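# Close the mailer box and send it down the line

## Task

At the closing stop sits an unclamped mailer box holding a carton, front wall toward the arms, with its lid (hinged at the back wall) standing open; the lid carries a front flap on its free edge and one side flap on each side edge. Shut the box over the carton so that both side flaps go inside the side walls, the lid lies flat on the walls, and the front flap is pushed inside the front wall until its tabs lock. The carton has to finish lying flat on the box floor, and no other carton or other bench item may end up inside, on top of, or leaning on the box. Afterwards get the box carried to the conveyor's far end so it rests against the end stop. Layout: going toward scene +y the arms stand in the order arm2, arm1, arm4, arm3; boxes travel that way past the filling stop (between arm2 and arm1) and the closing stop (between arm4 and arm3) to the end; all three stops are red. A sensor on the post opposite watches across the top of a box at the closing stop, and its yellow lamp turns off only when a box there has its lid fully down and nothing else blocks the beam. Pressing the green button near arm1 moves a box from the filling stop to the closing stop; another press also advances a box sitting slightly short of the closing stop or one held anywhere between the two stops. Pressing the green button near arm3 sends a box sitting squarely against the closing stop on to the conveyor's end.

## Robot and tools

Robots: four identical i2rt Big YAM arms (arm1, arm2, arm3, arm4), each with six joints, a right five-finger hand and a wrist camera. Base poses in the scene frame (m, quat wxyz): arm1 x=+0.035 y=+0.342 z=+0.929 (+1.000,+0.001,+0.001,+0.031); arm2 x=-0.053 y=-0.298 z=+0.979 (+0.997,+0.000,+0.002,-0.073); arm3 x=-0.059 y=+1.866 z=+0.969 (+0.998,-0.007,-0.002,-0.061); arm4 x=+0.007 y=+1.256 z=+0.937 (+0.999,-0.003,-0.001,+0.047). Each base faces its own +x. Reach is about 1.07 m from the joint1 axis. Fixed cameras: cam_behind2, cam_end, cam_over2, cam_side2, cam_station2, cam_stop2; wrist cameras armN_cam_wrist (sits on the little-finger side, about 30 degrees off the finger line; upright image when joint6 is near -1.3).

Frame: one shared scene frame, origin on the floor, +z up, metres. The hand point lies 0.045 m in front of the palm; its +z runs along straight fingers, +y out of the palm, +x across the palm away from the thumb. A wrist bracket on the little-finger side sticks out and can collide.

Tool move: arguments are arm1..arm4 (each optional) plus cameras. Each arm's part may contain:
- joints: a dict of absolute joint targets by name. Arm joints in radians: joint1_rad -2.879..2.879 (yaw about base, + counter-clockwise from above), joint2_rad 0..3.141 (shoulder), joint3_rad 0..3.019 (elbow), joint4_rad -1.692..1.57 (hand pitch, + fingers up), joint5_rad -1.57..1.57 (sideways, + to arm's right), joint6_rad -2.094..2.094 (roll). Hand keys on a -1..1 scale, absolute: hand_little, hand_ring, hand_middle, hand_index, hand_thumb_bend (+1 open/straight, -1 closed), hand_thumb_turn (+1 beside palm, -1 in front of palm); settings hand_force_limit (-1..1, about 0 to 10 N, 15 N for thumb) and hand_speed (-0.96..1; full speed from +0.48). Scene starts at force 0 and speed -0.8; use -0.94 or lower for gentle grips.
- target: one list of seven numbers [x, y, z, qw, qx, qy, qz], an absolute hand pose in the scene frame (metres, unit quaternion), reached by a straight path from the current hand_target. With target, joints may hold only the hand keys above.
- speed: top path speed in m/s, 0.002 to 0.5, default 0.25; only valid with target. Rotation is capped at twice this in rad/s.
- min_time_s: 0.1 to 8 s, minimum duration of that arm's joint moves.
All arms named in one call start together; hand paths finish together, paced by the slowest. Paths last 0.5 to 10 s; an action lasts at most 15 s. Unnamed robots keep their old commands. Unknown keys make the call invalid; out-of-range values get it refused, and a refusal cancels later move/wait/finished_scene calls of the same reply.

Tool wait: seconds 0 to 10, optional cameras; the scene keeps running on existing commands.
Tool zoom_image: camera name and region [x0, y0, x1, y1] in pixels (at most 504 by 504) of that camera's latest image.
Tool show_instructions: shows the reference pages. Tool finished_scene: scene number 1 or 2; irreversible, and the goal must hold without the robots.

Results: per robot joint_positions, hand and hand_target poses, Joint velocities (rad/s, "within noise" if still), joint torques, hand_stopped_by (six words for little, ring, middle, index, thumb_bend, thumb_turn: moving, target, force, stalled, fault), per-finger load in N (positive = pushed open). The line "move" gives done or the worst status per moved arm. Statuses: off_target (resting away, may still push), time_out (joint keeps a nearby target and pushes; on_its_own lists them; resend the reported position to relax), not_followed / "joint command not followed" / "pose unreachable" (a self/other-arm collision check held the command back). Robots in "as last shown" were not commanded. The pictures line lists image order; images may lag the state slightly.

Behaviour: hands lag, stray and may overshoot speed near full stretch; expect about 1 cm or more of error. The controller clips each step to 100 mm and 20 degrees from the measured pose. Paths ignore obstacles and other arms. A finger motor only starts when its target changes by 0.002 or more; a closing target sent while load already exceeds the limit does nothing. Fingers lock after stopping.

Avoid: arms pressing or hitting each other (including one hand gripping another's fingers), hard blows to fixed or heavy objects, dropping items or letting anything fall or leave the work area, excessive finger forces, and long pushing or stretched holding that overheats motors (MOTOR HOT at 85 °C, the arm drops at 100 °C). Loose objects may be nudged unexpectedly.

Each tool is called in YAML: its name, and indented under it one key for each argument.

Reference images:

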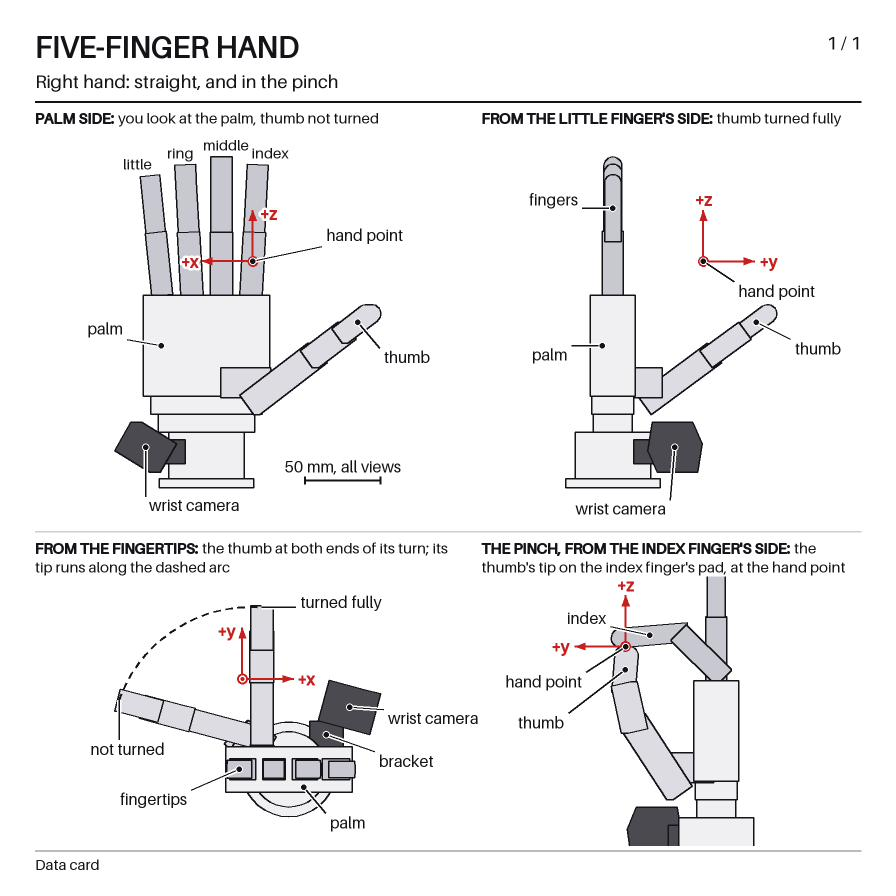

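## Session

move:
  cameras: ["all"]

Scene clock: 0.00 s.
Joint torques (N m): no reading
Motor temperatures (°C): arm1=[30 30 34 30 31 30] | arm2=[30 28 36 29 28 31] | arm3=[30 32 34 30 32 33] | arm4=[28 31 36 33 31 28]
Heat: arm1: hottest joint3_rad 34 °C; arm2: hottest joint3_rad 36 °C; arm3: hottest joint3_rad 34 °C; arm4: hottest joint3_rad 36 °C.
Joint velocities: within noise
arm1.joint_positions: joint1_rad=-0.045 joint2_rad=+0.554 joint3_rad=+1.360 joint4_rad=-1.357 joint5_rad=+0.107 joint6_rad=-1.308 hand_little=+1.000 hand_ring=+1.000 hand_middle=+1.000 hand_index=+1.000 hand_thumb_turn=+1.000 hand_thumb_bend=+1.000 hand_force_limit=+0.000 hand_speed=-0.800
arm1.joint_status: not commanded
arm1.hand_stopped_by: target,target,target,target,target,target
arm1.little_load_n: 0.0
arm1.ring_load_n: 0.0
arm1.middle_load_n: 0.0
arm1.index_load_n: 0.0
arm1.thumb_bend_load_n: 0.0
arm1.thumb_turn_load_n: 0.0
arm1.hand: x=+0.2357 y=+0.2724 z=+1.4157 quat_wxyz=(-0.022, +0.862, -0.134, +0.488) (m; scene frame)
arm1.hand_target: x=+0.2341 y=+0.2724 z=+1.4241 quat_wxyz=(-0.024, +0.857, -0.134, +0.497) (m; scene frame)
arm1.hand_status: not commanded
arm2.joint_positions: joint1_rad=-0.126 joint2_rad=+0.608 joint3_rad=+1.428 joint4_rad=-1.137 joint5_rad=-0.114 joint6_rad=-1.253 hand_little=+1.000 hand_ring=+1.000 hand_middle=+1.000 hand_index=+1.000 hand_thumb_turn=+1.000 hand_thumb_bend=+1.000 hand_force_limit=+0.000 hand_speed=-0.800
arm2.joint_status: not commanded
arm2.hand_stopped_by: target,target,target,target,target,target
arm2.little_load_n: 0.0
arm2.ring_load_n: 0.0
arm2.middle_load_n: 0.0
arm2.index_load_n: 0.0
arm2.thumb_bend_load_n: 0.0
arm2.thumb_turn_load_n: 0.0
arm2.hand: x=+0.1881 y=-0.3907 z=+1.5289 quat_wxyz=(-0.059, +0.785, -0.203, +0.583) (m; scene frame)
arm2.hand_target: x=+0.1854 y=-0.3900 z=+1.5421 quat_wxyz=(-0.059, +0.777, -0.200, +0.594) (m; scene frame)
arm2.hand_status: not commanded
arm3.joint_positions: joint1_rad=-0.005 joint2_rad=+0.620 joint3_rad=+1.445 joint4_rad=-1.384 joint5_rad=+0.102 joint6_rad=-1.208 hand_little=+1.000 hand_ring=+1.000 hand_middle=+1.000 hand_index=+1.000 hand_thumb_turn=+1.000 hand_thumb_bend=+1.000 hand_force_limit=+0.000 hand_speed=-0.800
arm3.joint_status: not commanded
arm3.hand_stopped_by: target,target,target,target,target,target
arm3.little_load_n: 0.0
arm3.ring_load_n: 0.0
arm3.middle_load_n: 0.0
arm3.index_load_n: 0.0
arm3.thumb_bend_load_n: 0.0
arm3.thumb_turn_load_n: 0.0
arm3.hand: x=+0.1385 y=+1.7814 z=+1.4751 quat_wxyz=(-0.007, +0.841, -0.233, +0.489) (m; scene frame)
arm3.hand_target: x=+0.1378 y=+1.7816 z=+1.4858 quat_wxyz=(-0.009, +0.834, -0.232, +0.500) (m; scene frame)
arm3.hand_status: not commanded
arm4.joint_positions: joint1_rad=-0.075 joint2_rad=+0.613 joint3_rad=+1.339 joint4_rad=-1.161 joint5_rad=+0.102 joint6_rad=-1.332 hand_little=+1.000 hand_ring=+1.000 hand_middle=+1.000 hand_index=+1.000 hand_thumb_turn=+1.000 hand_thumb_bend=+1.000 hand_force_limit=+0.000 hand_speed=-0.800
arm4.joint_status: not commanded
arm4.hand_stopped_by: target,target,target,target,target,target
arm4.little_load_n: 0.0
arm4.ring_load_n: 0.0
arm4.middle_load_n: 0.0
arm4.index_load_n: 0.0
arm4.thumb_bend_load_n: 0.0
arm4.thumb_turn_load_n: 0.0
arm4.hand: x=+0.2626 y=+1.1923 z=+1.4448 quat_wxyz=(-0.024, +0.833, -0.118, +0.540) (m; scene frame)
arm4.hand_target: x=+0.2607 y=+1.1923 z=+1.4575 quat_wxyz=(-0.026, +0.826, -0.118, +0.551) (m; scene frame)
arm4.hand_status: not commanded
pictures: arm1_cam_wrist, arm2_cam_wrist, arm3_cam_wrist, arm4_cam_wrist, cam_behind2, cam_end, cam_over2, cam_side2, cam_station2, cam_stop2
camera_calibration:
arm1_cam_wrist: T_world_to_cam=[[-0.0927357, -0.995684, -0.00373515, 0.305016], [-0.894755, 0.08498, -0.438397, 0.805237], [0.436822, -0.037313, -0.898774, 1.29438], [0, 0, 0, 1]] pos_world=[0.183361, 0.283568, 1.51751]
arm2_cam_wrist: T_world_to_cam=[[-0.174292, -0.981362, -0.0809398, -0.227067], [-0.757604, 0.18615, -0.625607, 1.16732], [0.629013, -0.0477177, -0.775929, 1.1612], [0, 0, 0, 1]] pos_world=[0.114383, -0.384722, 1.61291]
arm3_cam_wrist: T_world_to_cam=[[-0.303313, -0.952889, 0.00185953, 1.73073], [-0.820142, 0.260063, -0.509642, 0.406891], [0.485148, -0.156106, -0.860385, 1.59738], [0, 0, 0, 1]] pos_world=[0.0836925, 1.79274, 1.57852]
arm4_cam_wrist: T_world_to_cam=[[-0.0111452, -0.998065, 0.0611692, 1.11027], [-0.83382, -0.0244887, -0.551493, 1.0417], [0.551924, -0.0571505, -0.831934, 1.23996], [0, 0, 0, 1]] pos_world=[0.196605, 1.2045, 1.53814]

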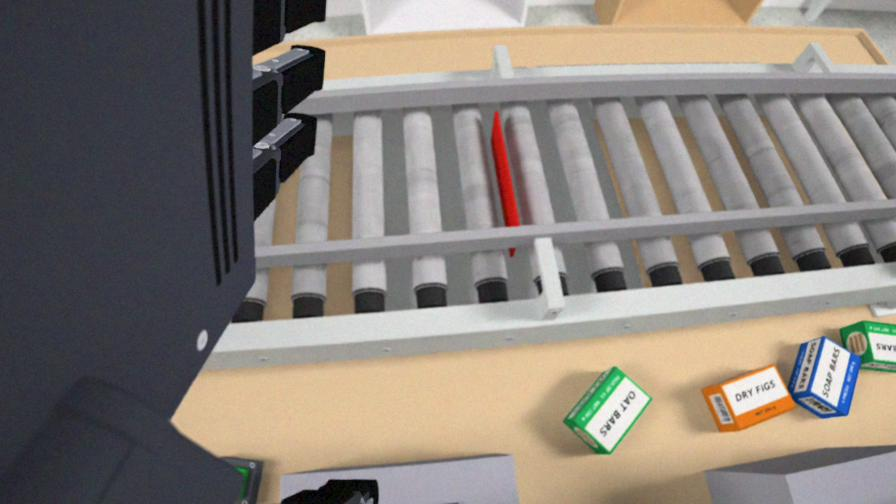

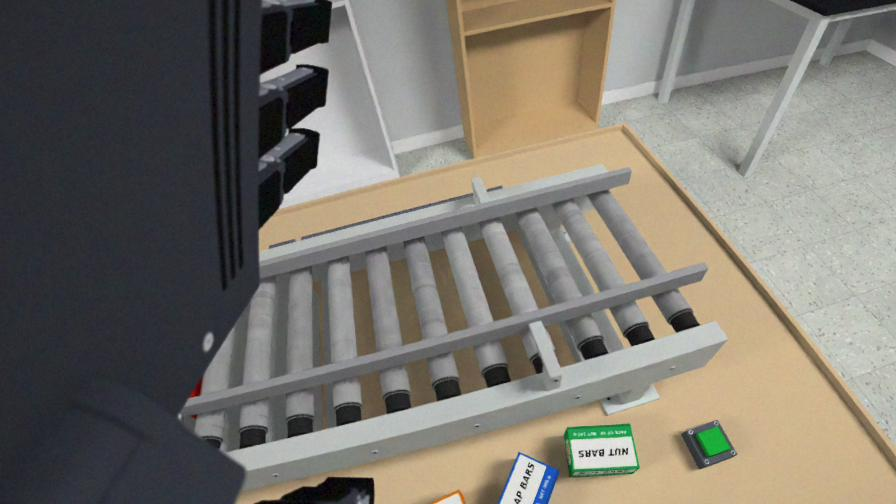

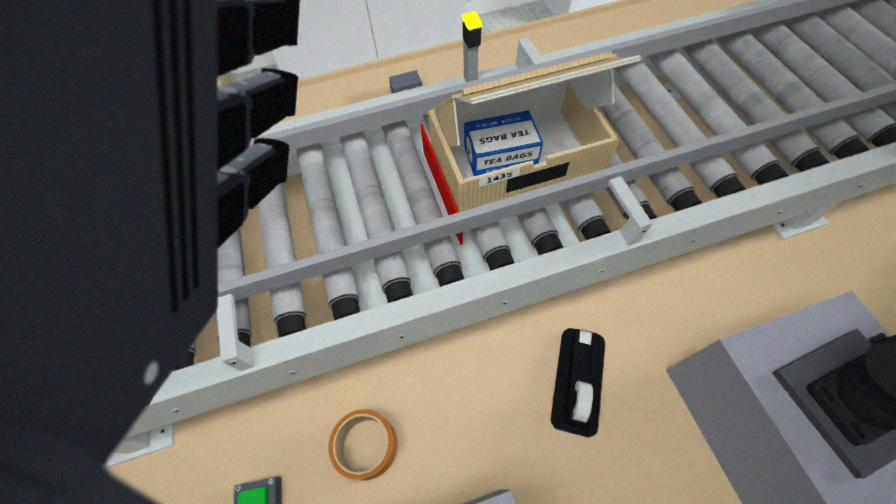

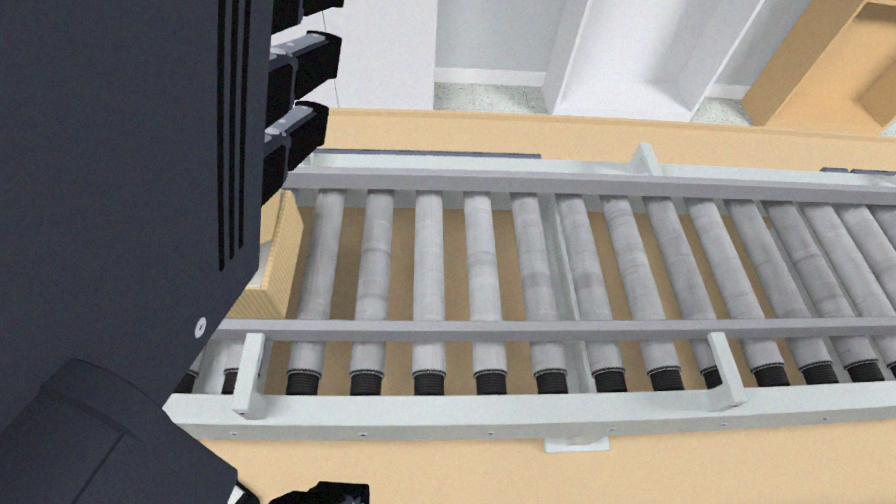

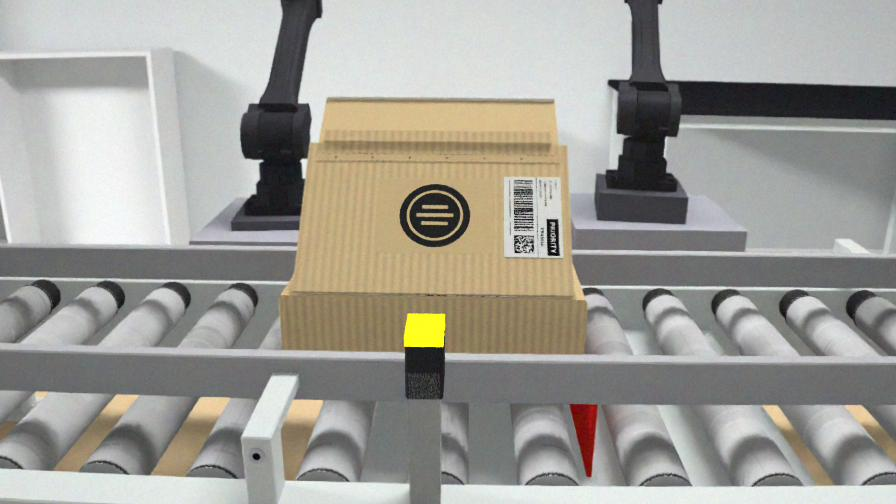

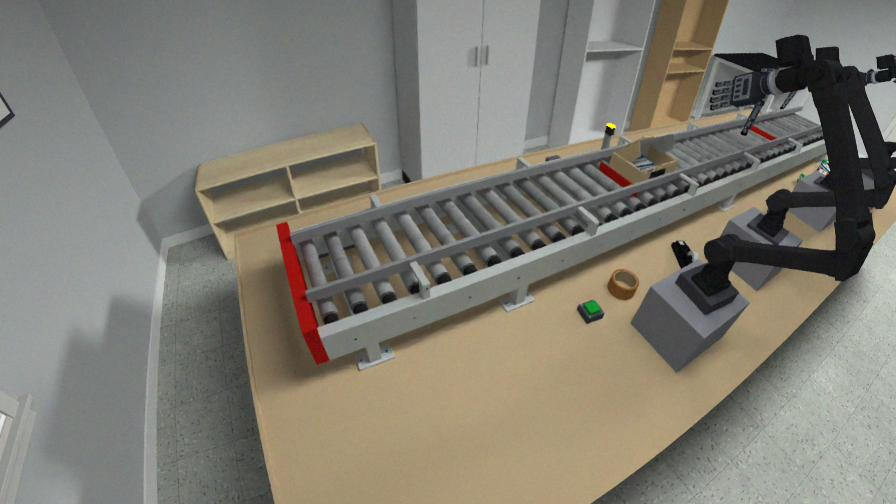

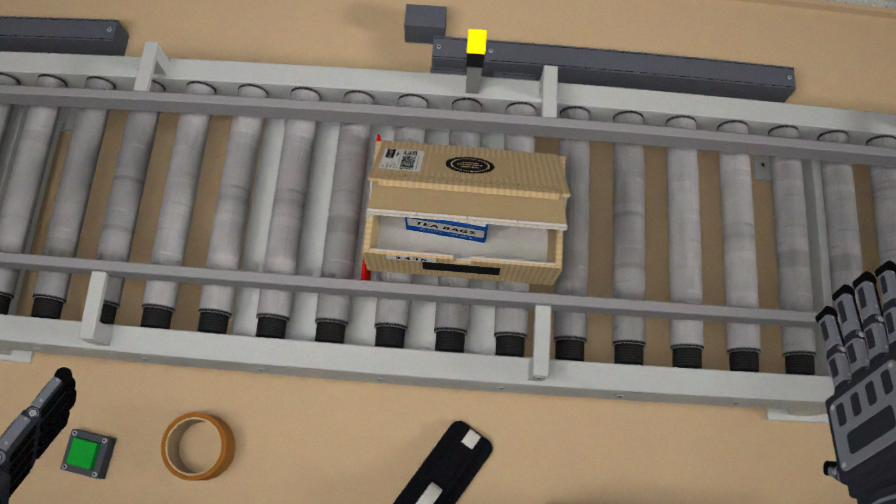

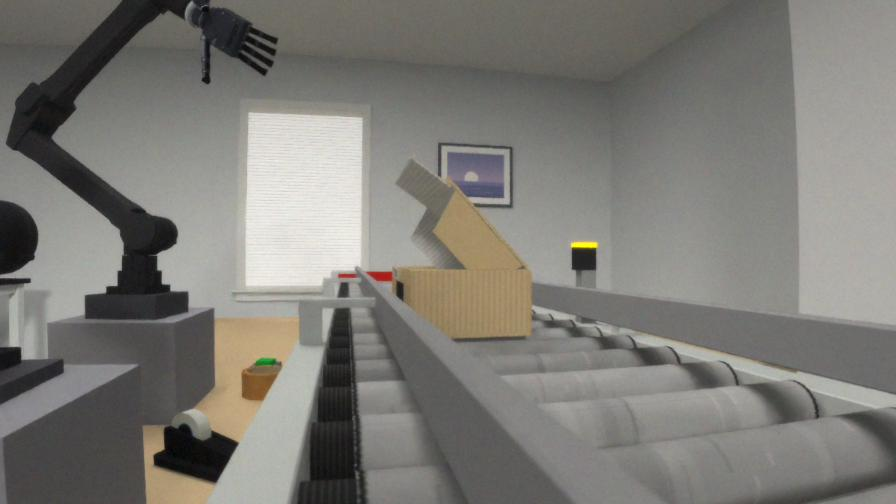

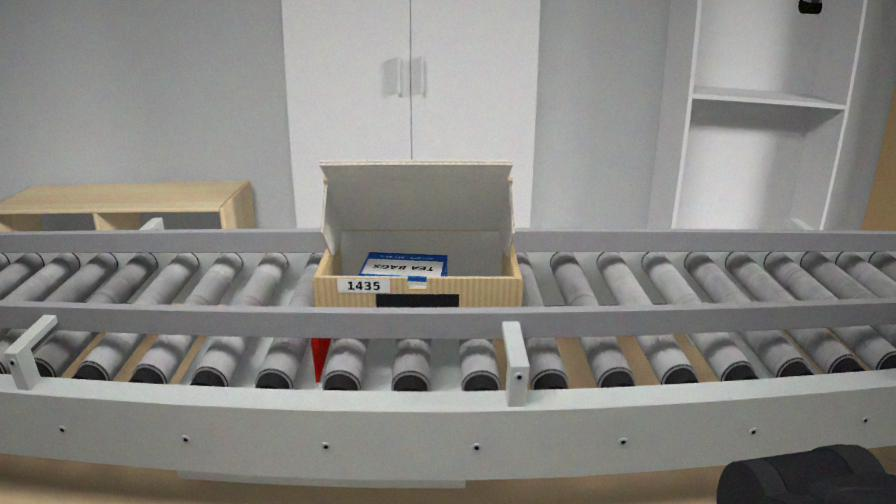

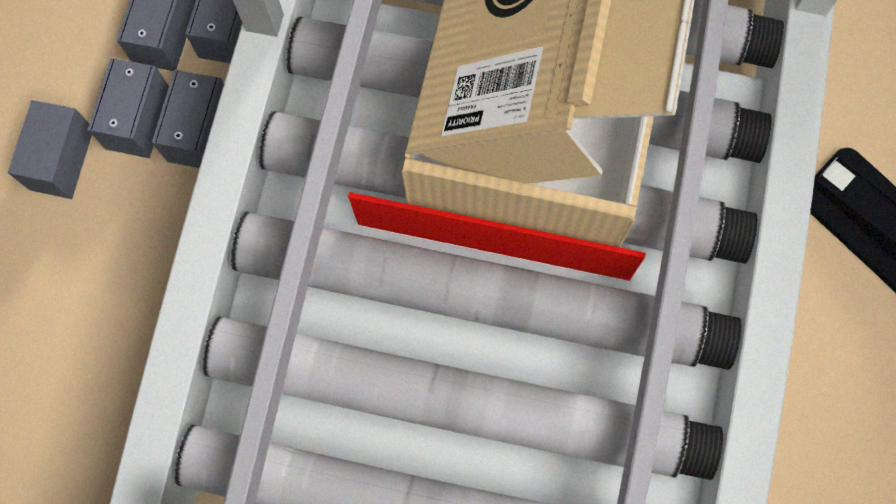

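zoom_image:
  camera: "cam_side2"
  region: [330, 140, 590, 350]

zoom_image:
  camera: "cam_station2"
  region: [290, 140, 550, 320]

zoom_image:
  camera: "cam_stop2"
  region: [380, 0, 740, 280]

zoom_image:
  camera: "cam_over2"
  region: [340, 120, 600, 300]

zoom_image:
  camera: "arm3_cam_wrist"
  region: [400, 30, 680, 260]

zoom_image:
  camera: "cam_behind2"
  region: [250, 70, 630, 370]

Scaled by 1.938 from the camera's 896x504 image, which has a finer 1280x720 frame.

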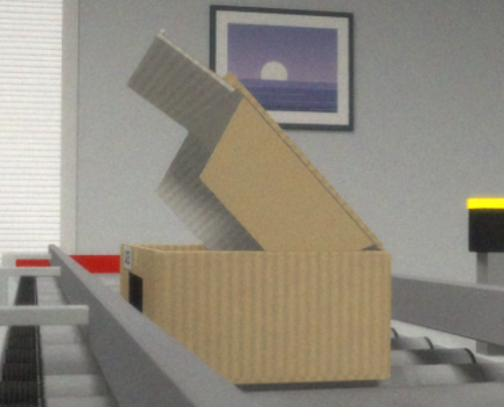

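Scaled by 1.938 from the camera's 896x504 image, which has a finer 1280x720 frame.

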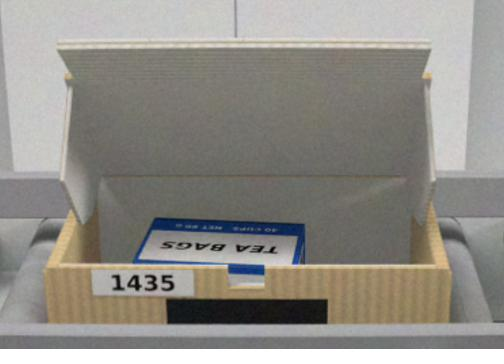

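Scaled by 1.400 from the camera's 896x504 image, which has a finer 1280x720 frame.

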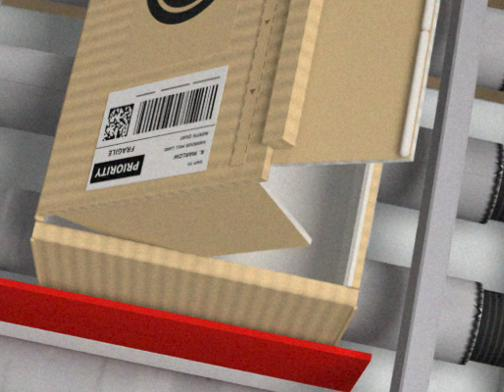

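Scaled by 1.938 from the camera's 896x504 image, which has a finer 1280x720 frame.

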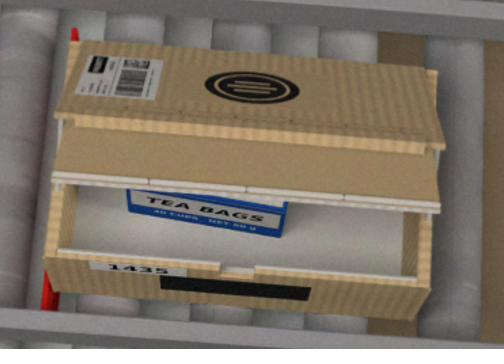

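Scaled by 1.800 from the camera's 896x504 image, which has a finer 1280x720 frame.

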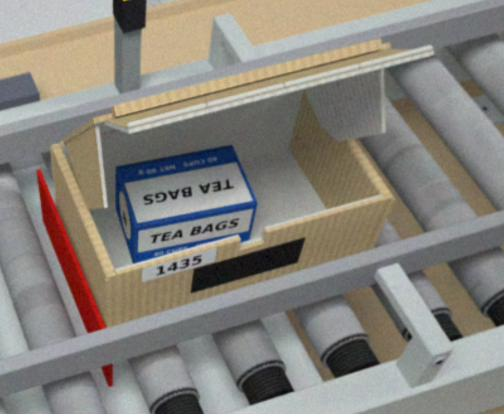

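Scaled by 1.326 from the camera's 896x504 image, which has a finer 1280x720 frame.

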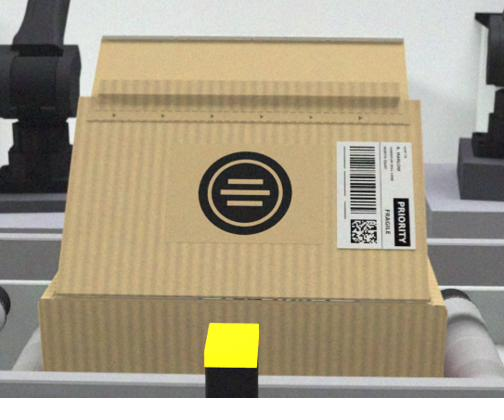

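move:
  arm4: {"target": [0.310, 1.540, 1.150, -0.2419, 0.6643, -0.6643, 0.2418], "speed": 0.5, "joints": {"hand_force_limit": 0.3, "hand_speed": 0.0}}
  arm3: {"target": [0.300, 1.780, 1.300, 0.5, 0.5, -0.5, 0.5], "speed": 0.5, "joints": {"hand_force_limit": 0.3, "hand_speed": 0.0, "hand_thumb_bend": -0.9}}
  cameras: ["cam_over2","cam_side2","cam_station2"]

Scene clock: 9.43 s.
Joint torques (N m): arm1=[-1.03 2.73 8.7 2.66 0.18 0] | arm2=[1.32 2.73 10.45 2.09 0.01 -0.02] | arm3=[-0.09 -8.7 7.21 0.84 0.81 -0.34] | arm4=[2.26 -7.24 8.29 1.92 0.48 0.17]
Motor temperatures (°C): arm1=[30 30 35 30 31 30] | arm2=[30 28 37 29 28 31] | arm3=[30 32 35 30 33 33] | arm4=[28 31 37 33 31 28]
Heat: arm1: hottest joint3_rad 35 °C; arm2: hottest joint3_rad 37 °C; arm3: hottest joint3_rad 35 °C; arm4: hottest joint3_rad 37 °C.
move: arm3 moving; arm4 moving
Joint velocities: within noise
arm1, arm2: as last shown
arm1.little_load_n: 0.5
arm3.joint_positions: joint1_rad=+0.436 joint2_rad=+1.292 joint3_rad=+1.051 joint4_rad=-0.957 joint5_rad=+1.584 joint6_rad=-0.380 hand_little=+1.000 hand_ring=+1.000 hand_middle=+1.000 hand_index=+1.000 hand_thumb_turn=+1.000 hand_thumb_bend=-0.900 hand_force_limit=+0.300 hand_speed=+0.000
arm3.joint_status: all done
arm3.hand_stopped_by: target,target,target,target,target,target
arm3.little_load_n: 0.0
arm3.ring_load_n: 0.0
arm3.middle_load_n: 0.0
arm3.index_load_n: 0.0
arm3.thumb_bend_load_n: 0.0
arm3.thumb_turn_load_n: 0.0
arm3.hand: x=+0.3046 y=+1.7836 z=+1.2959 quat_wxyz=(+0.425, +0.565, -0.409, +0.577) (m; scene frame)
arm3.hand_target: x=+0.3004 y=+1.7791 z=+1.3000 quat_wxyz=(+0.427, +0.561, -0.414, +0.576) (m; scene frame)
arm3.hand_status: moving (0.007 m and 17.8 deg from the pose sent, 0.238 m and 77.9 deg at the start; a joint's target at an end of its range on 156 of 198 steps)
arm4.joint_positions: joint1_rad=+0.739 joint2_rad=+1.121 joint3_rad=+1.037 joint4_rad=-0.979 joint5_rad=+0.491 joint6_rad=+0.702 hand_little=+1.000 hand_ring=+1.000 hand_middle=+1.000 hand_index=+1.000 hand_thumb_turn=+1.000 hand_thumb_bend=+1.000 hand_force_limit=+0.300 hand_speed=+0.000
arm4.joint_status: all done
arm4.hand_stopped_by: target,target,target,target,target,target
arm4.little_load_n: -0.5
arm4.ring_load_n: 0.0
arm4.middle_load_n: 0.0
arm4.index_load_n: 0.0
arm4.thumb_bend_load_n: 0.0
arm4.thumb_turn_load_n: 0.0
arm4.hand: x=+0.3097 y=+1.5351 z=+1.1521 quat_wxyz=(-0.238, +0.666, -0.664, +0.243) (m; scene frame)
arm4.hand_target: x=+0.3099 y=+1.5400 z=+1.1499 quat_wxyz=(-0.242, +0.665, -0.664, +0.242) (m; scene frame)
arm4.hand_status: moving (0.005 m and 0.4 deg from the pose sent, 0.458 m and 79.6 deg at the start; pose on its path clipped on 15 of 127 steps)
pictures: cam_over2, cam_side2, cam_station2

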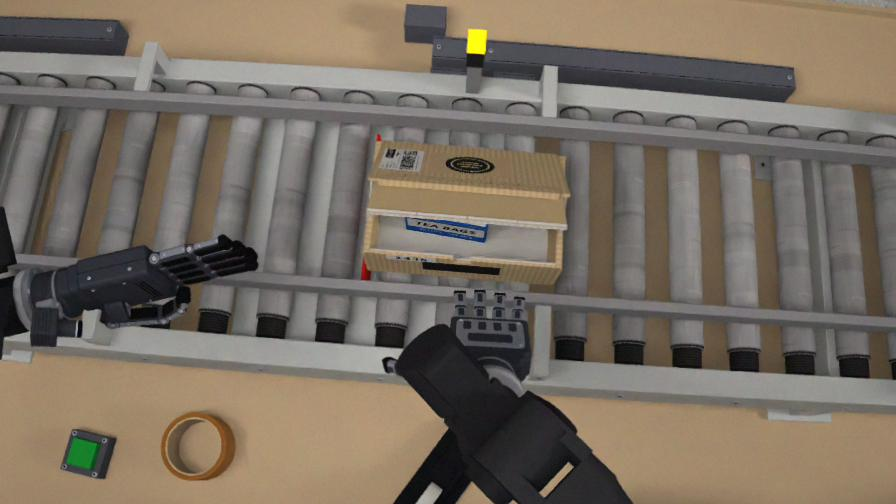

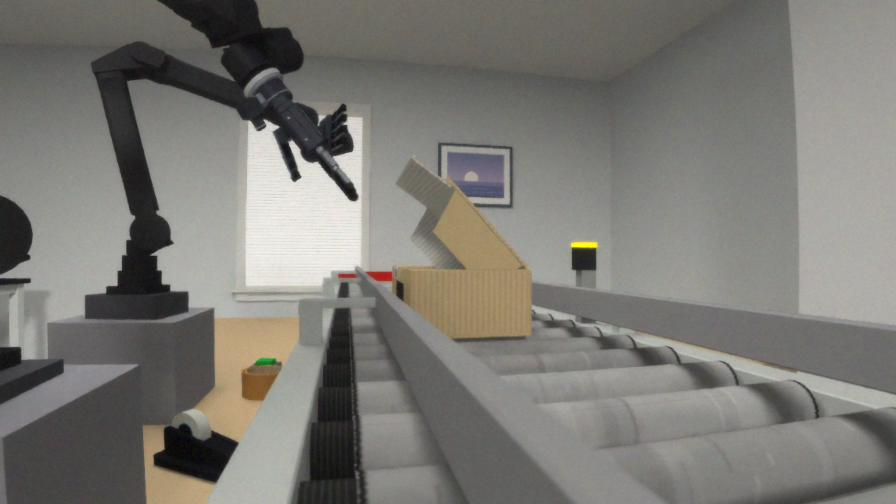

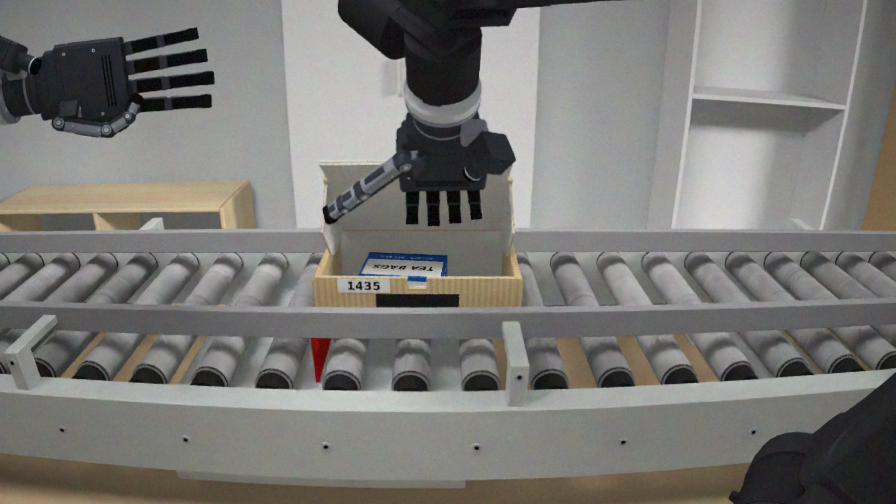

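move:
  arm4: {"target": [0.350, 1.568, 1.070, -0.2419, 0.6643, -0.6643, 0.2418], "speed": 0.2}

move:
  arm4: {"target": [0.365, 1.568, 1.030, -0.2419, 0.6643, -0.6643, 0.2418], "speed": 0.15}
  cameras: ["cam_over2","cam_side2"]

zoom_image:
  camera: "cam_side2"
  region: [330, 140, 590, 350]

zoom_image:
  camera: "cam_over2"
  region: [340, 160, 600, 340]

Scene clock: 10.97 s.
Joint torques (N m): arm1=[-1.03 2.73 8.69 2.69 0.18 0] | arm2=[1.44 2.67 10.51 1.99 0.01 -0.01] | arm3=[-0.09 -9.05 7.21 0.9 0.83 -0.32] | arm4=[0.91 -8.82 8.16 1.85 0.24 0.04]
Motor temperatures (°C): arm1=[30 30 35 30 31 30] | arm2=[30 28 37 29 28 31] | arm3=[30 32 35 30 33 33] | arm4=[28 31 37 33 31 28]
Heat: arm1: hottest joint3_rad 35 °C; arm2: hottest joint3_rad 37 °C; arm3: hottest joint3_rad 35 °C; arm4: hottest joint3_rad 37 °C.
move: arm4 done
Joint velocities: within noise
arm1, arm2, arm3: as last shown
arm1.little_load_n: 0.0
arm3.joint_positions: joint1_rad=+0.436 joint2_rad=+1.292 joint3_rad=+1.050 joint4_rad=-0.953 joint5_rad=+1.584 joint6_rad=-0.385 hand_little=+1.000 hand_ring=+1.000 hand_middle=+1.000 hand_index=+1.000 hand_thumb_turn=+1.000 hand_thumb_bend=-0.900 hand_force_limit=+0.300 hand_speed=+0.000
arm3.hand: x=+0.3046 y=+1.7836 z=+1.2960 quat_wxyz=(+0.426, +0.566, -0.409, +0.576) (m; scene frame)
arm4.joint_positions: joint1_rad=+0.728 joint2_rad=+1.301 joint3_rad=+0.966 joint4_rad=-0.718 joint5_rad=+0.484 joint6_rad=+0.694 hand_little=+1.000 hand_ring=+1.000 hand_middle=+1.000 hand_index=+1.000 hand_thumb_turn=+1.000 hand_thumb_bend=+1.000 hand_force_limit=+0.300 hand_speed=+0.000
arm4.joint_status: not commanded
arm4.hand_stopped_by: target,target,target,target,target,target
arm4.little_load_n: 0.0
arm4.ring_load_n: 0.0
arm4.middle_load_n: 0.0
arm4.index_load_n: 0.0
arm4.thumb_bend_load_n: 0.0
arm4.thumb_turn_load_n: -0.5
arm4.hand: x=+0.3463 y=+1.5690 z=+1.0716 quat_wxyz=(-0.241, +0.665, -0.665, +0.241) (m; scene frame)
arm4.hand_target: x=+0.3499 y=+1.5679 z=+1.0699 quat_wxyz=(-0.242, +0.664, -0.664, +0.242) (m; scene frame)
arm4.hand_status: done (0.004 m and 0.2 deg from the pose sent, 0.097 m and 0.4 deg at the start)
pictures: none

Scene clock: 12.13 s.
Joint torques (N m): arm1=[-1.03 2.73 8.7 2.67 0.18 0] | arm2=[1.26 2.73 10.4 2.07 0.01 -0.02] | arm3=[0.09 -8.88 7.23 0.85 0.84 -0.32] | arm4=[0.79 -9.7 7.47 1.87 0.25 0.07]
Motor temperatures (°C): arm1=[30 30 35 30 31 30] | arm2=[30 28 37 29 28 31] | arm3=[30 32 35 30 33 33] | arm4=[28 31 37 33 31 28]
Heat: arm1: hottest joint3_rad 35 °C; arm2: hottest joint3_rad 37 °C; arm3: hottest joint3_rad 35 °C; arm4: hottest joint3_rad 37 °C.
move: arm4 done
Joint velocities: within noise
arm1, arm2, arm3: as last shown
arm3.index_load_n: 0.5
arm4.joint_positions: joint1_rad=+0.700 joint2_rad=+1.369 joint3_rad=+0.922 joint4_rad=-0.587 joint5_rad=+0.470 joint6_rad=+0.668 hand_little=+1.000 hand_ring=+1.000 hand_middle=+1.000 hand_index=+1.000 hand_thumb_turn=+1.000 hand_thumb_bend=+1.000 hand_force_limit=+0.300 hand_speed=+0.000
arm4.joint_status: not commanded
arm4.hand_stopped_by: target,target,target,target,target,target
arm4.little_load_n: 0.0
arm4.ring_load_n: 0.0
arm4.middle_load_n: 0.0
arm4.index_load_n: -0.5
arm4.thumb_bend_load_n: 0.0
arm4.thumb_turn_load_n: 0.0
arm4.hand: x=+0.3626 y=+1.5703 z=+1.0349 quat_wxyz=(-0.244, +0.663, -0.665, +0.241) (m; scene frame)
arm4.hand_target: x=+0.3650 y=+1.5679 z=+1.0301 quat_wxyz=(-0.242, +0.664, -0.665, +0.242) (m; scene frame)
arm4.hand_status: done (0.006 m and 0.3 deg from the pose sent, 0.046 m and 0.1 deg at the start)
pictures: cam_over2, cam_side2

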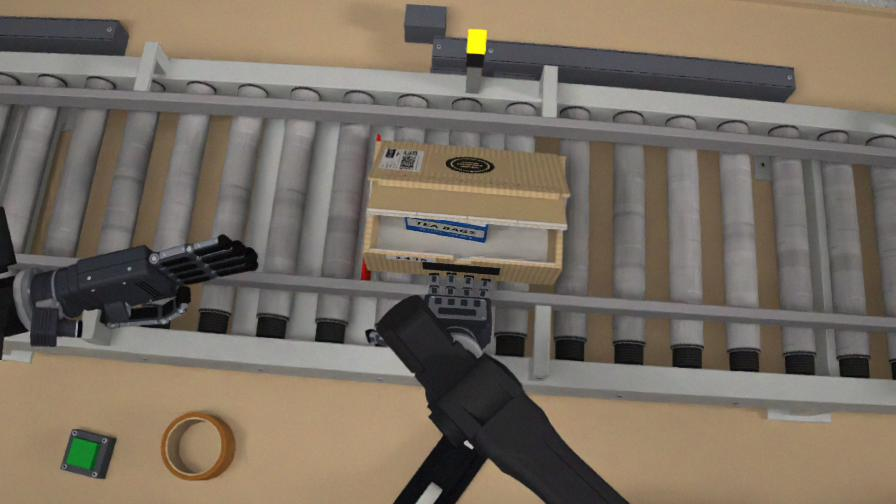

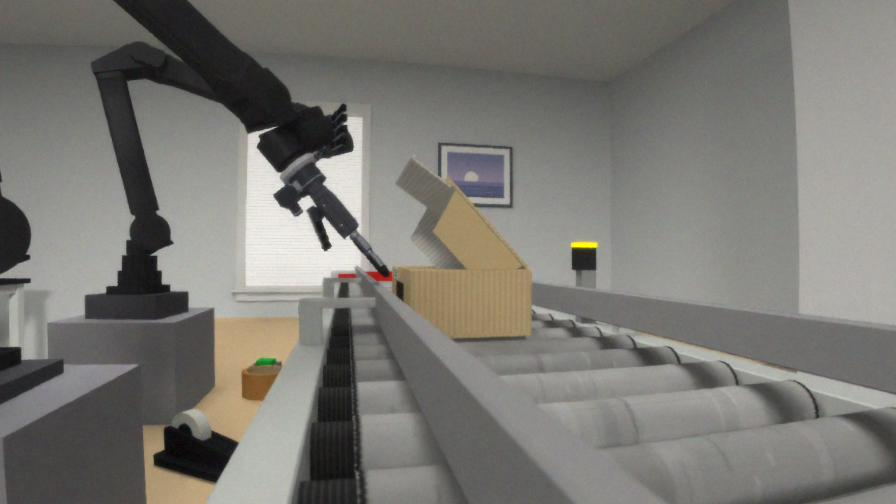

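Scaled by 1.938 from the camera's 896x504 image, which has a finer 1280x720 frame.

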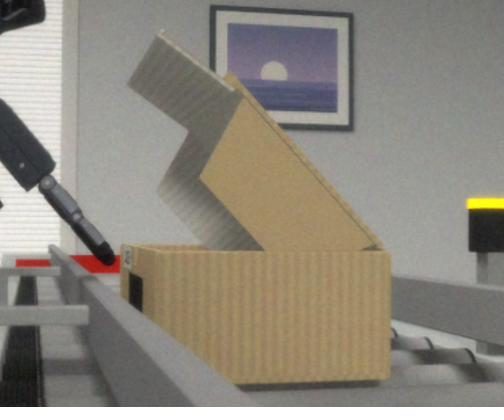

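Scaled by 1.938 from the camera's 896x504 image, which has a finer 1280x720 frame.

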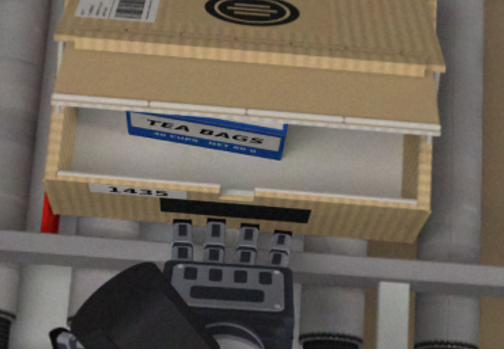

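move:
  arm4: {"target": [0.470, 1.566, 1.028, -0.2419, 0.6643, -0.6643, 0.2418], "speed": 0.1}
  cameras: ["cam_over2","cam_side2"]

zoom_image:
  camera: "cam_over2"
  region: [340, 80, 600, 280]

Scene clock: 14.07 s.
Joint torques (N m): arm1=[-1.03 2.78 8.69 2.69 0.18 0] | arm2=[1.44 2.9 10.41 2.06 0.01 -0.01] | arm3=[0.09 -9.11 7.23 0.83 0.83 -0.32] | arm4=[-0.15 -11.4 12.18 2 0.23 0.06]
Motor temperatures (°C): arm1=[30 30 35 30 31 30] | arm2=[30 28 37 29 28 31] | arm3=[30 32 36 30 33 33] | arm4=[28 31 38 33 31 28]
Heat: arm1: hottest joint3_rad 35 °C; arm2: hottest joint3_rad 37 °C; arm3: hottest joint3_rad 36 °C; arm4: hottest joint3_rad 38 °C.
move: arm4 off_target
Joint velocities: within noise
arm1, arm2, arm3: as last shown
arm3.index_load_n: 0.0
arm3.thumb_bend_load_n: 0.5
arm4.joint_positions: joint1_rad=+0.545 joint2_rad=+1.544 joint3_rad=+1.041 joint4_rad=-0.534 joint5_rad=+0.383 joint6_rad=+0.518 hand_little=+1.000 hand_ring=+1.000 hand_middle=+1.000 hand_index=+1.000 hand_thumb_turn=+1.000 hand_thumb_bend=+1.000 hand_force_limit=+0.300 hand_speed=+0.000
arm4.joint_status: not commanded
arm4.hand_stopped_by: target,target,target,target,target,target
arm4.little_load_n: 0.0
arm4.ring_load_n: 0.0
arm4.middle_load_n: -2.5
arm4.index_load_n: 0.0
arm4.thumb_bend_load_n: 0.0
arm4.thumb_turn_load_n: 0.0
arm4.hand: x=+0.4389 y=+1.5511 z=+1.0071 quat_wxyz=(-0.215, +0.675, -0.665, +0.236) (m; scene frame)
arm4.hand_target: x=+0.4679 y=+1.5645 z=+1.0290 quat_wxyz=(-0.242, +0.664, -0.664, +0.242) (m; scene frame)
arm4.hand_status: off_target (0.040 m and 3.4 deg from the pose sent, 0.108 m and 0.3 deg at the start)
pictures: cam_over2, cam_side2

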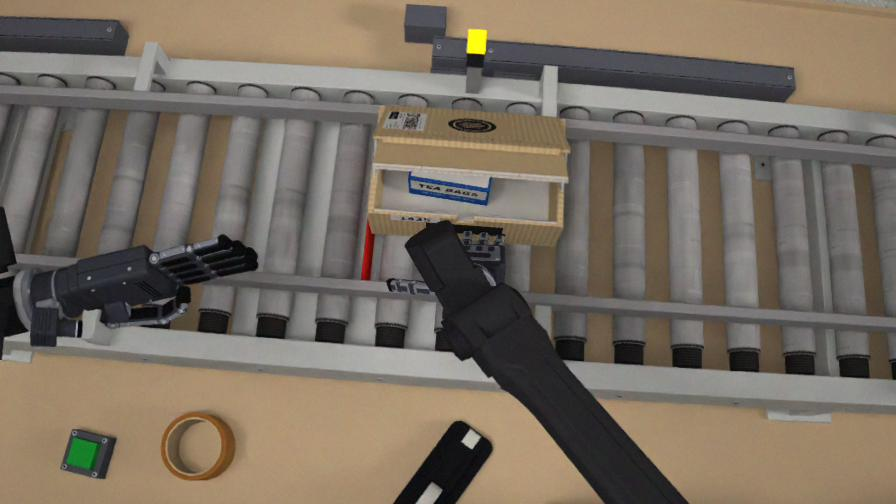

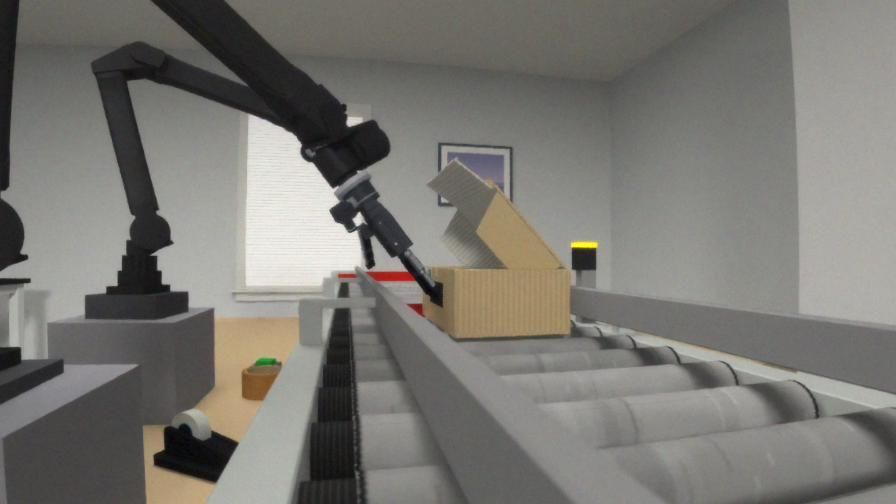

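Scaled by 1.938 from the camera's 896x504 image, which has a finer 1280x720 frame.

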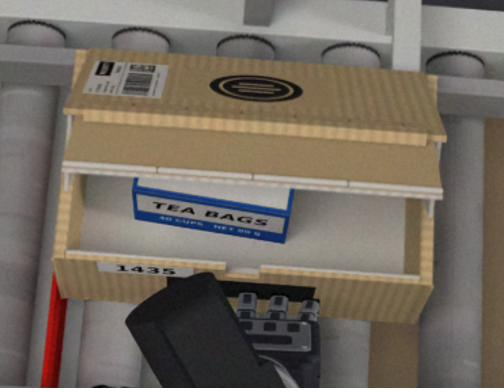

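move:
  arm4: {"target": [0.425, 1.600, 1.035, -0.2419, 0.6643, -0.6643, 0.2418], "speed": 0.2}

move:
  arm4: {"target": [0.500, 1.600, 1.035, -0.2419, 0.6643, -0.6643, 0.2418], "speed": 0.1}
  cameras: ["cam_over2","cam_side2"]

zoom_image:
  camera: "cam_over2"
  region: [340, 80, 600, 280]

Scene clock: 15.60 s.
Joint torques (N m): arm1=[-1.03 2.73 8.7 2.67 0.18 0] | arm2=[1.61 2.55 10.44 2.02 0.01 -0.01] | arm3=[-0.15 -9.05 7.27 0.81 0.83 -0.31] | arm4=[1.03 -13.68 11.03 0.95 0.43 0.17]
Motor temperatures (°C): arm1=[30 30 36 30 31 30] | arm2=[30 28 37 29 28 31] | arm3=[30 32 36 30 33 33] | arm4=[28 31 38 33 31 28]
Heat: arm1: hottest joint3_rad 36 °C; arm2: hottest joint3_rad 37 °C; arm3: hottest joint3_rad 36 °C; arm4: hottest joint3_rad 38 °C.
move: arm4 off_target
Joint velocities: within noise
arm1, arm2, arm3: as last shown
arm3.thumb_bend_load_n: 0.0
arm4.joint_positions: joint1_rad=+0.649 joint2_rad=+1.544 joint3_rad=+1.041 joint4_rad=-0.573 joint5_rad=+0.441 joint6_rad=+0.607 hand_little=+1.000 hand_ring=+1.000 hand_middle=+1.000 hand_index=+1.000 hand_thumb_turn=+1.000 hand_thumb_bend=+1.000 hand_force_limit=+0.300 hand_speed=+0.000
arm4.joint_status: not commanded
arm4.hand_stopped_by: target,target,target,target,target,target
arm4.little_load_n: 0.0
arm4.ring_load_n: 0.0
arm4.middle_load_n: 0.0
arm4.index_load_n: 0.0
arm4.thumb_bend_load_n: 0.0
arm4.thumb_turn_load_n: 0.0
arm4.hand: x=+0.4079 y=+1.5841 z=+1.0056 quat_wxyz=(-0.213, +0.677, -0.662, +0.240) (m; scene frame)
arm4.hand_target: x=+0.4239 y=+1.5990 z=+1.0354 quat_wxyz=(-0.242, +0.664, -0.665, +0.242) (m; scene frame)
arm4.hand_status: off_target (0.038 m and 3.6 deg from the pose sent, 0.058 m and 3.4 deg at the start)
pictures: none

Scene clock: 17.07 s.
Joint torques (N m): arm1=[-1.03 2.78 8.7 2.67 0.18 0] | arm2=[1.32 2.78 10.44 2.1 0.01 -0.01] | arm3=[0.03 -9.11 7.3 0.87 0.83 -0.33] | arm4=[-2.37 -7.65 14.57 3.74 0.32 -0.02]
Motor temperatures (°C): arm1=[30 30 36 30 31 30] | arm2=[30 28 38 29 28 31] | arm3=[30 32 36 30 33 33] | arm4=[28 31 39 33 31 28]
Heat: arm1: hottest joint3_rad 36 °C; arm2: hottest joint3_rad 38 °C; arm3: hottest joint3_rad 36 °C; arm4: hottest joint3_rad 39 °C.
move: arm4 off_target
Joint velocities: within noise
arm1, arm2, arm3: as last shown
arm1.thumb_turn_load_n: -0.5
arm3.thumb_bend_load_n: 0.5
arm4.joint_positions: joint1_rad=+0.592 joint2_rad=+1.576 joint3_rad=+1.143 joint4_rad=-0.621 joint5_rad=+0.393 joint6_rad=+0.531 hand_little=+1.000 hand_ring=+1.000 hand_middle=+0.999 hand_index=+1.000 hand_thumb_turn=+1.000 hand_thumb_bend=+1.000 hand_force_limit=+0.300 hand_speed=+0.000
arm4.joint_status: not commanded
arm4.hand_stopped_by: target,target,target,target,target,target
arm4.little_load_n: 0.0
arm4.ring_load_n: 0.0
arm4.middle_load_n: -8.0
arm4.index_load_n: -0.5
arm4.thumb_bend_load_n: 0.0
arm4.thumb_turn_load_n: 0.0
arm4.hand: x=+0.4409 y=+1.5830 z=+1.0270 quat_wxyz=(-0.212, +0.688, -0.654, +0.233) (m; scene frame)
arm4.hand_target: x=+0.4948 y=+1.5949 z=+1.0374 quat_wxyz=(-0.242, +0.664, -0.664, +0.243) (m; scene frame)
arm4.hand_status: off_target (0.062 m and 4.7 deg from the pose sent, 0.098 m and 3.6 deg at the start)
pictures: cam_over2, cam_side2

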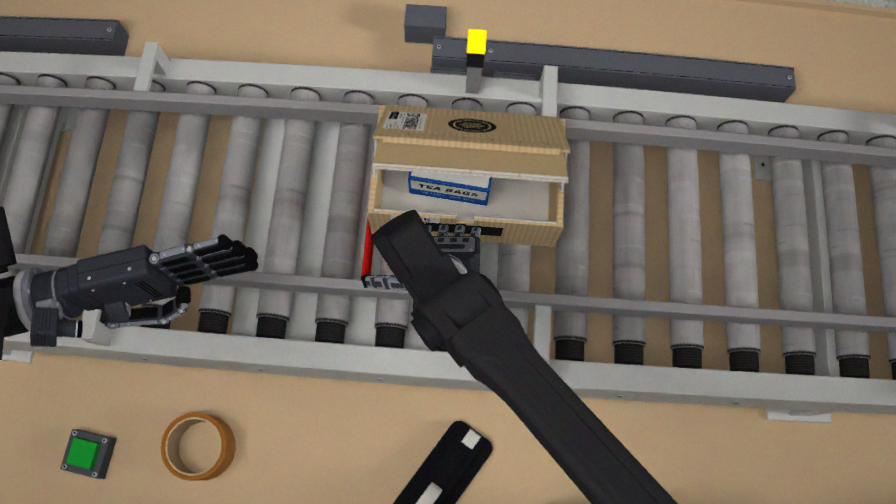

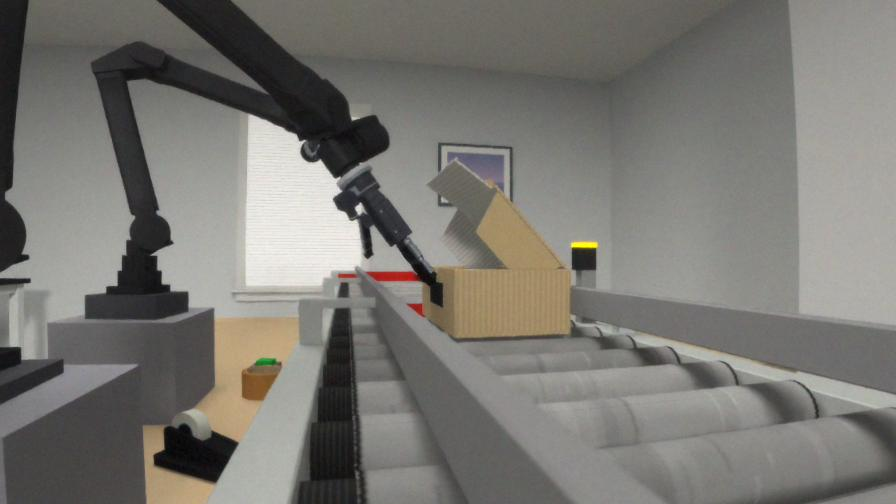

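Scaled by 1.938 from the camera's 896x504 image, which has a finer 1280x720 frame.

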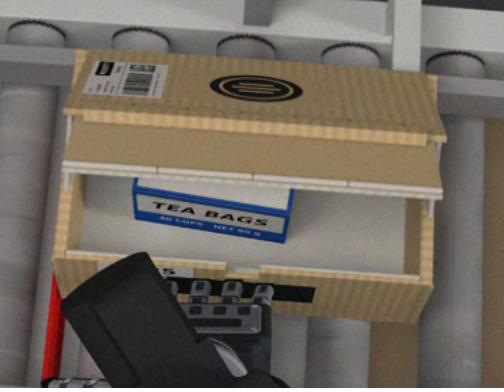

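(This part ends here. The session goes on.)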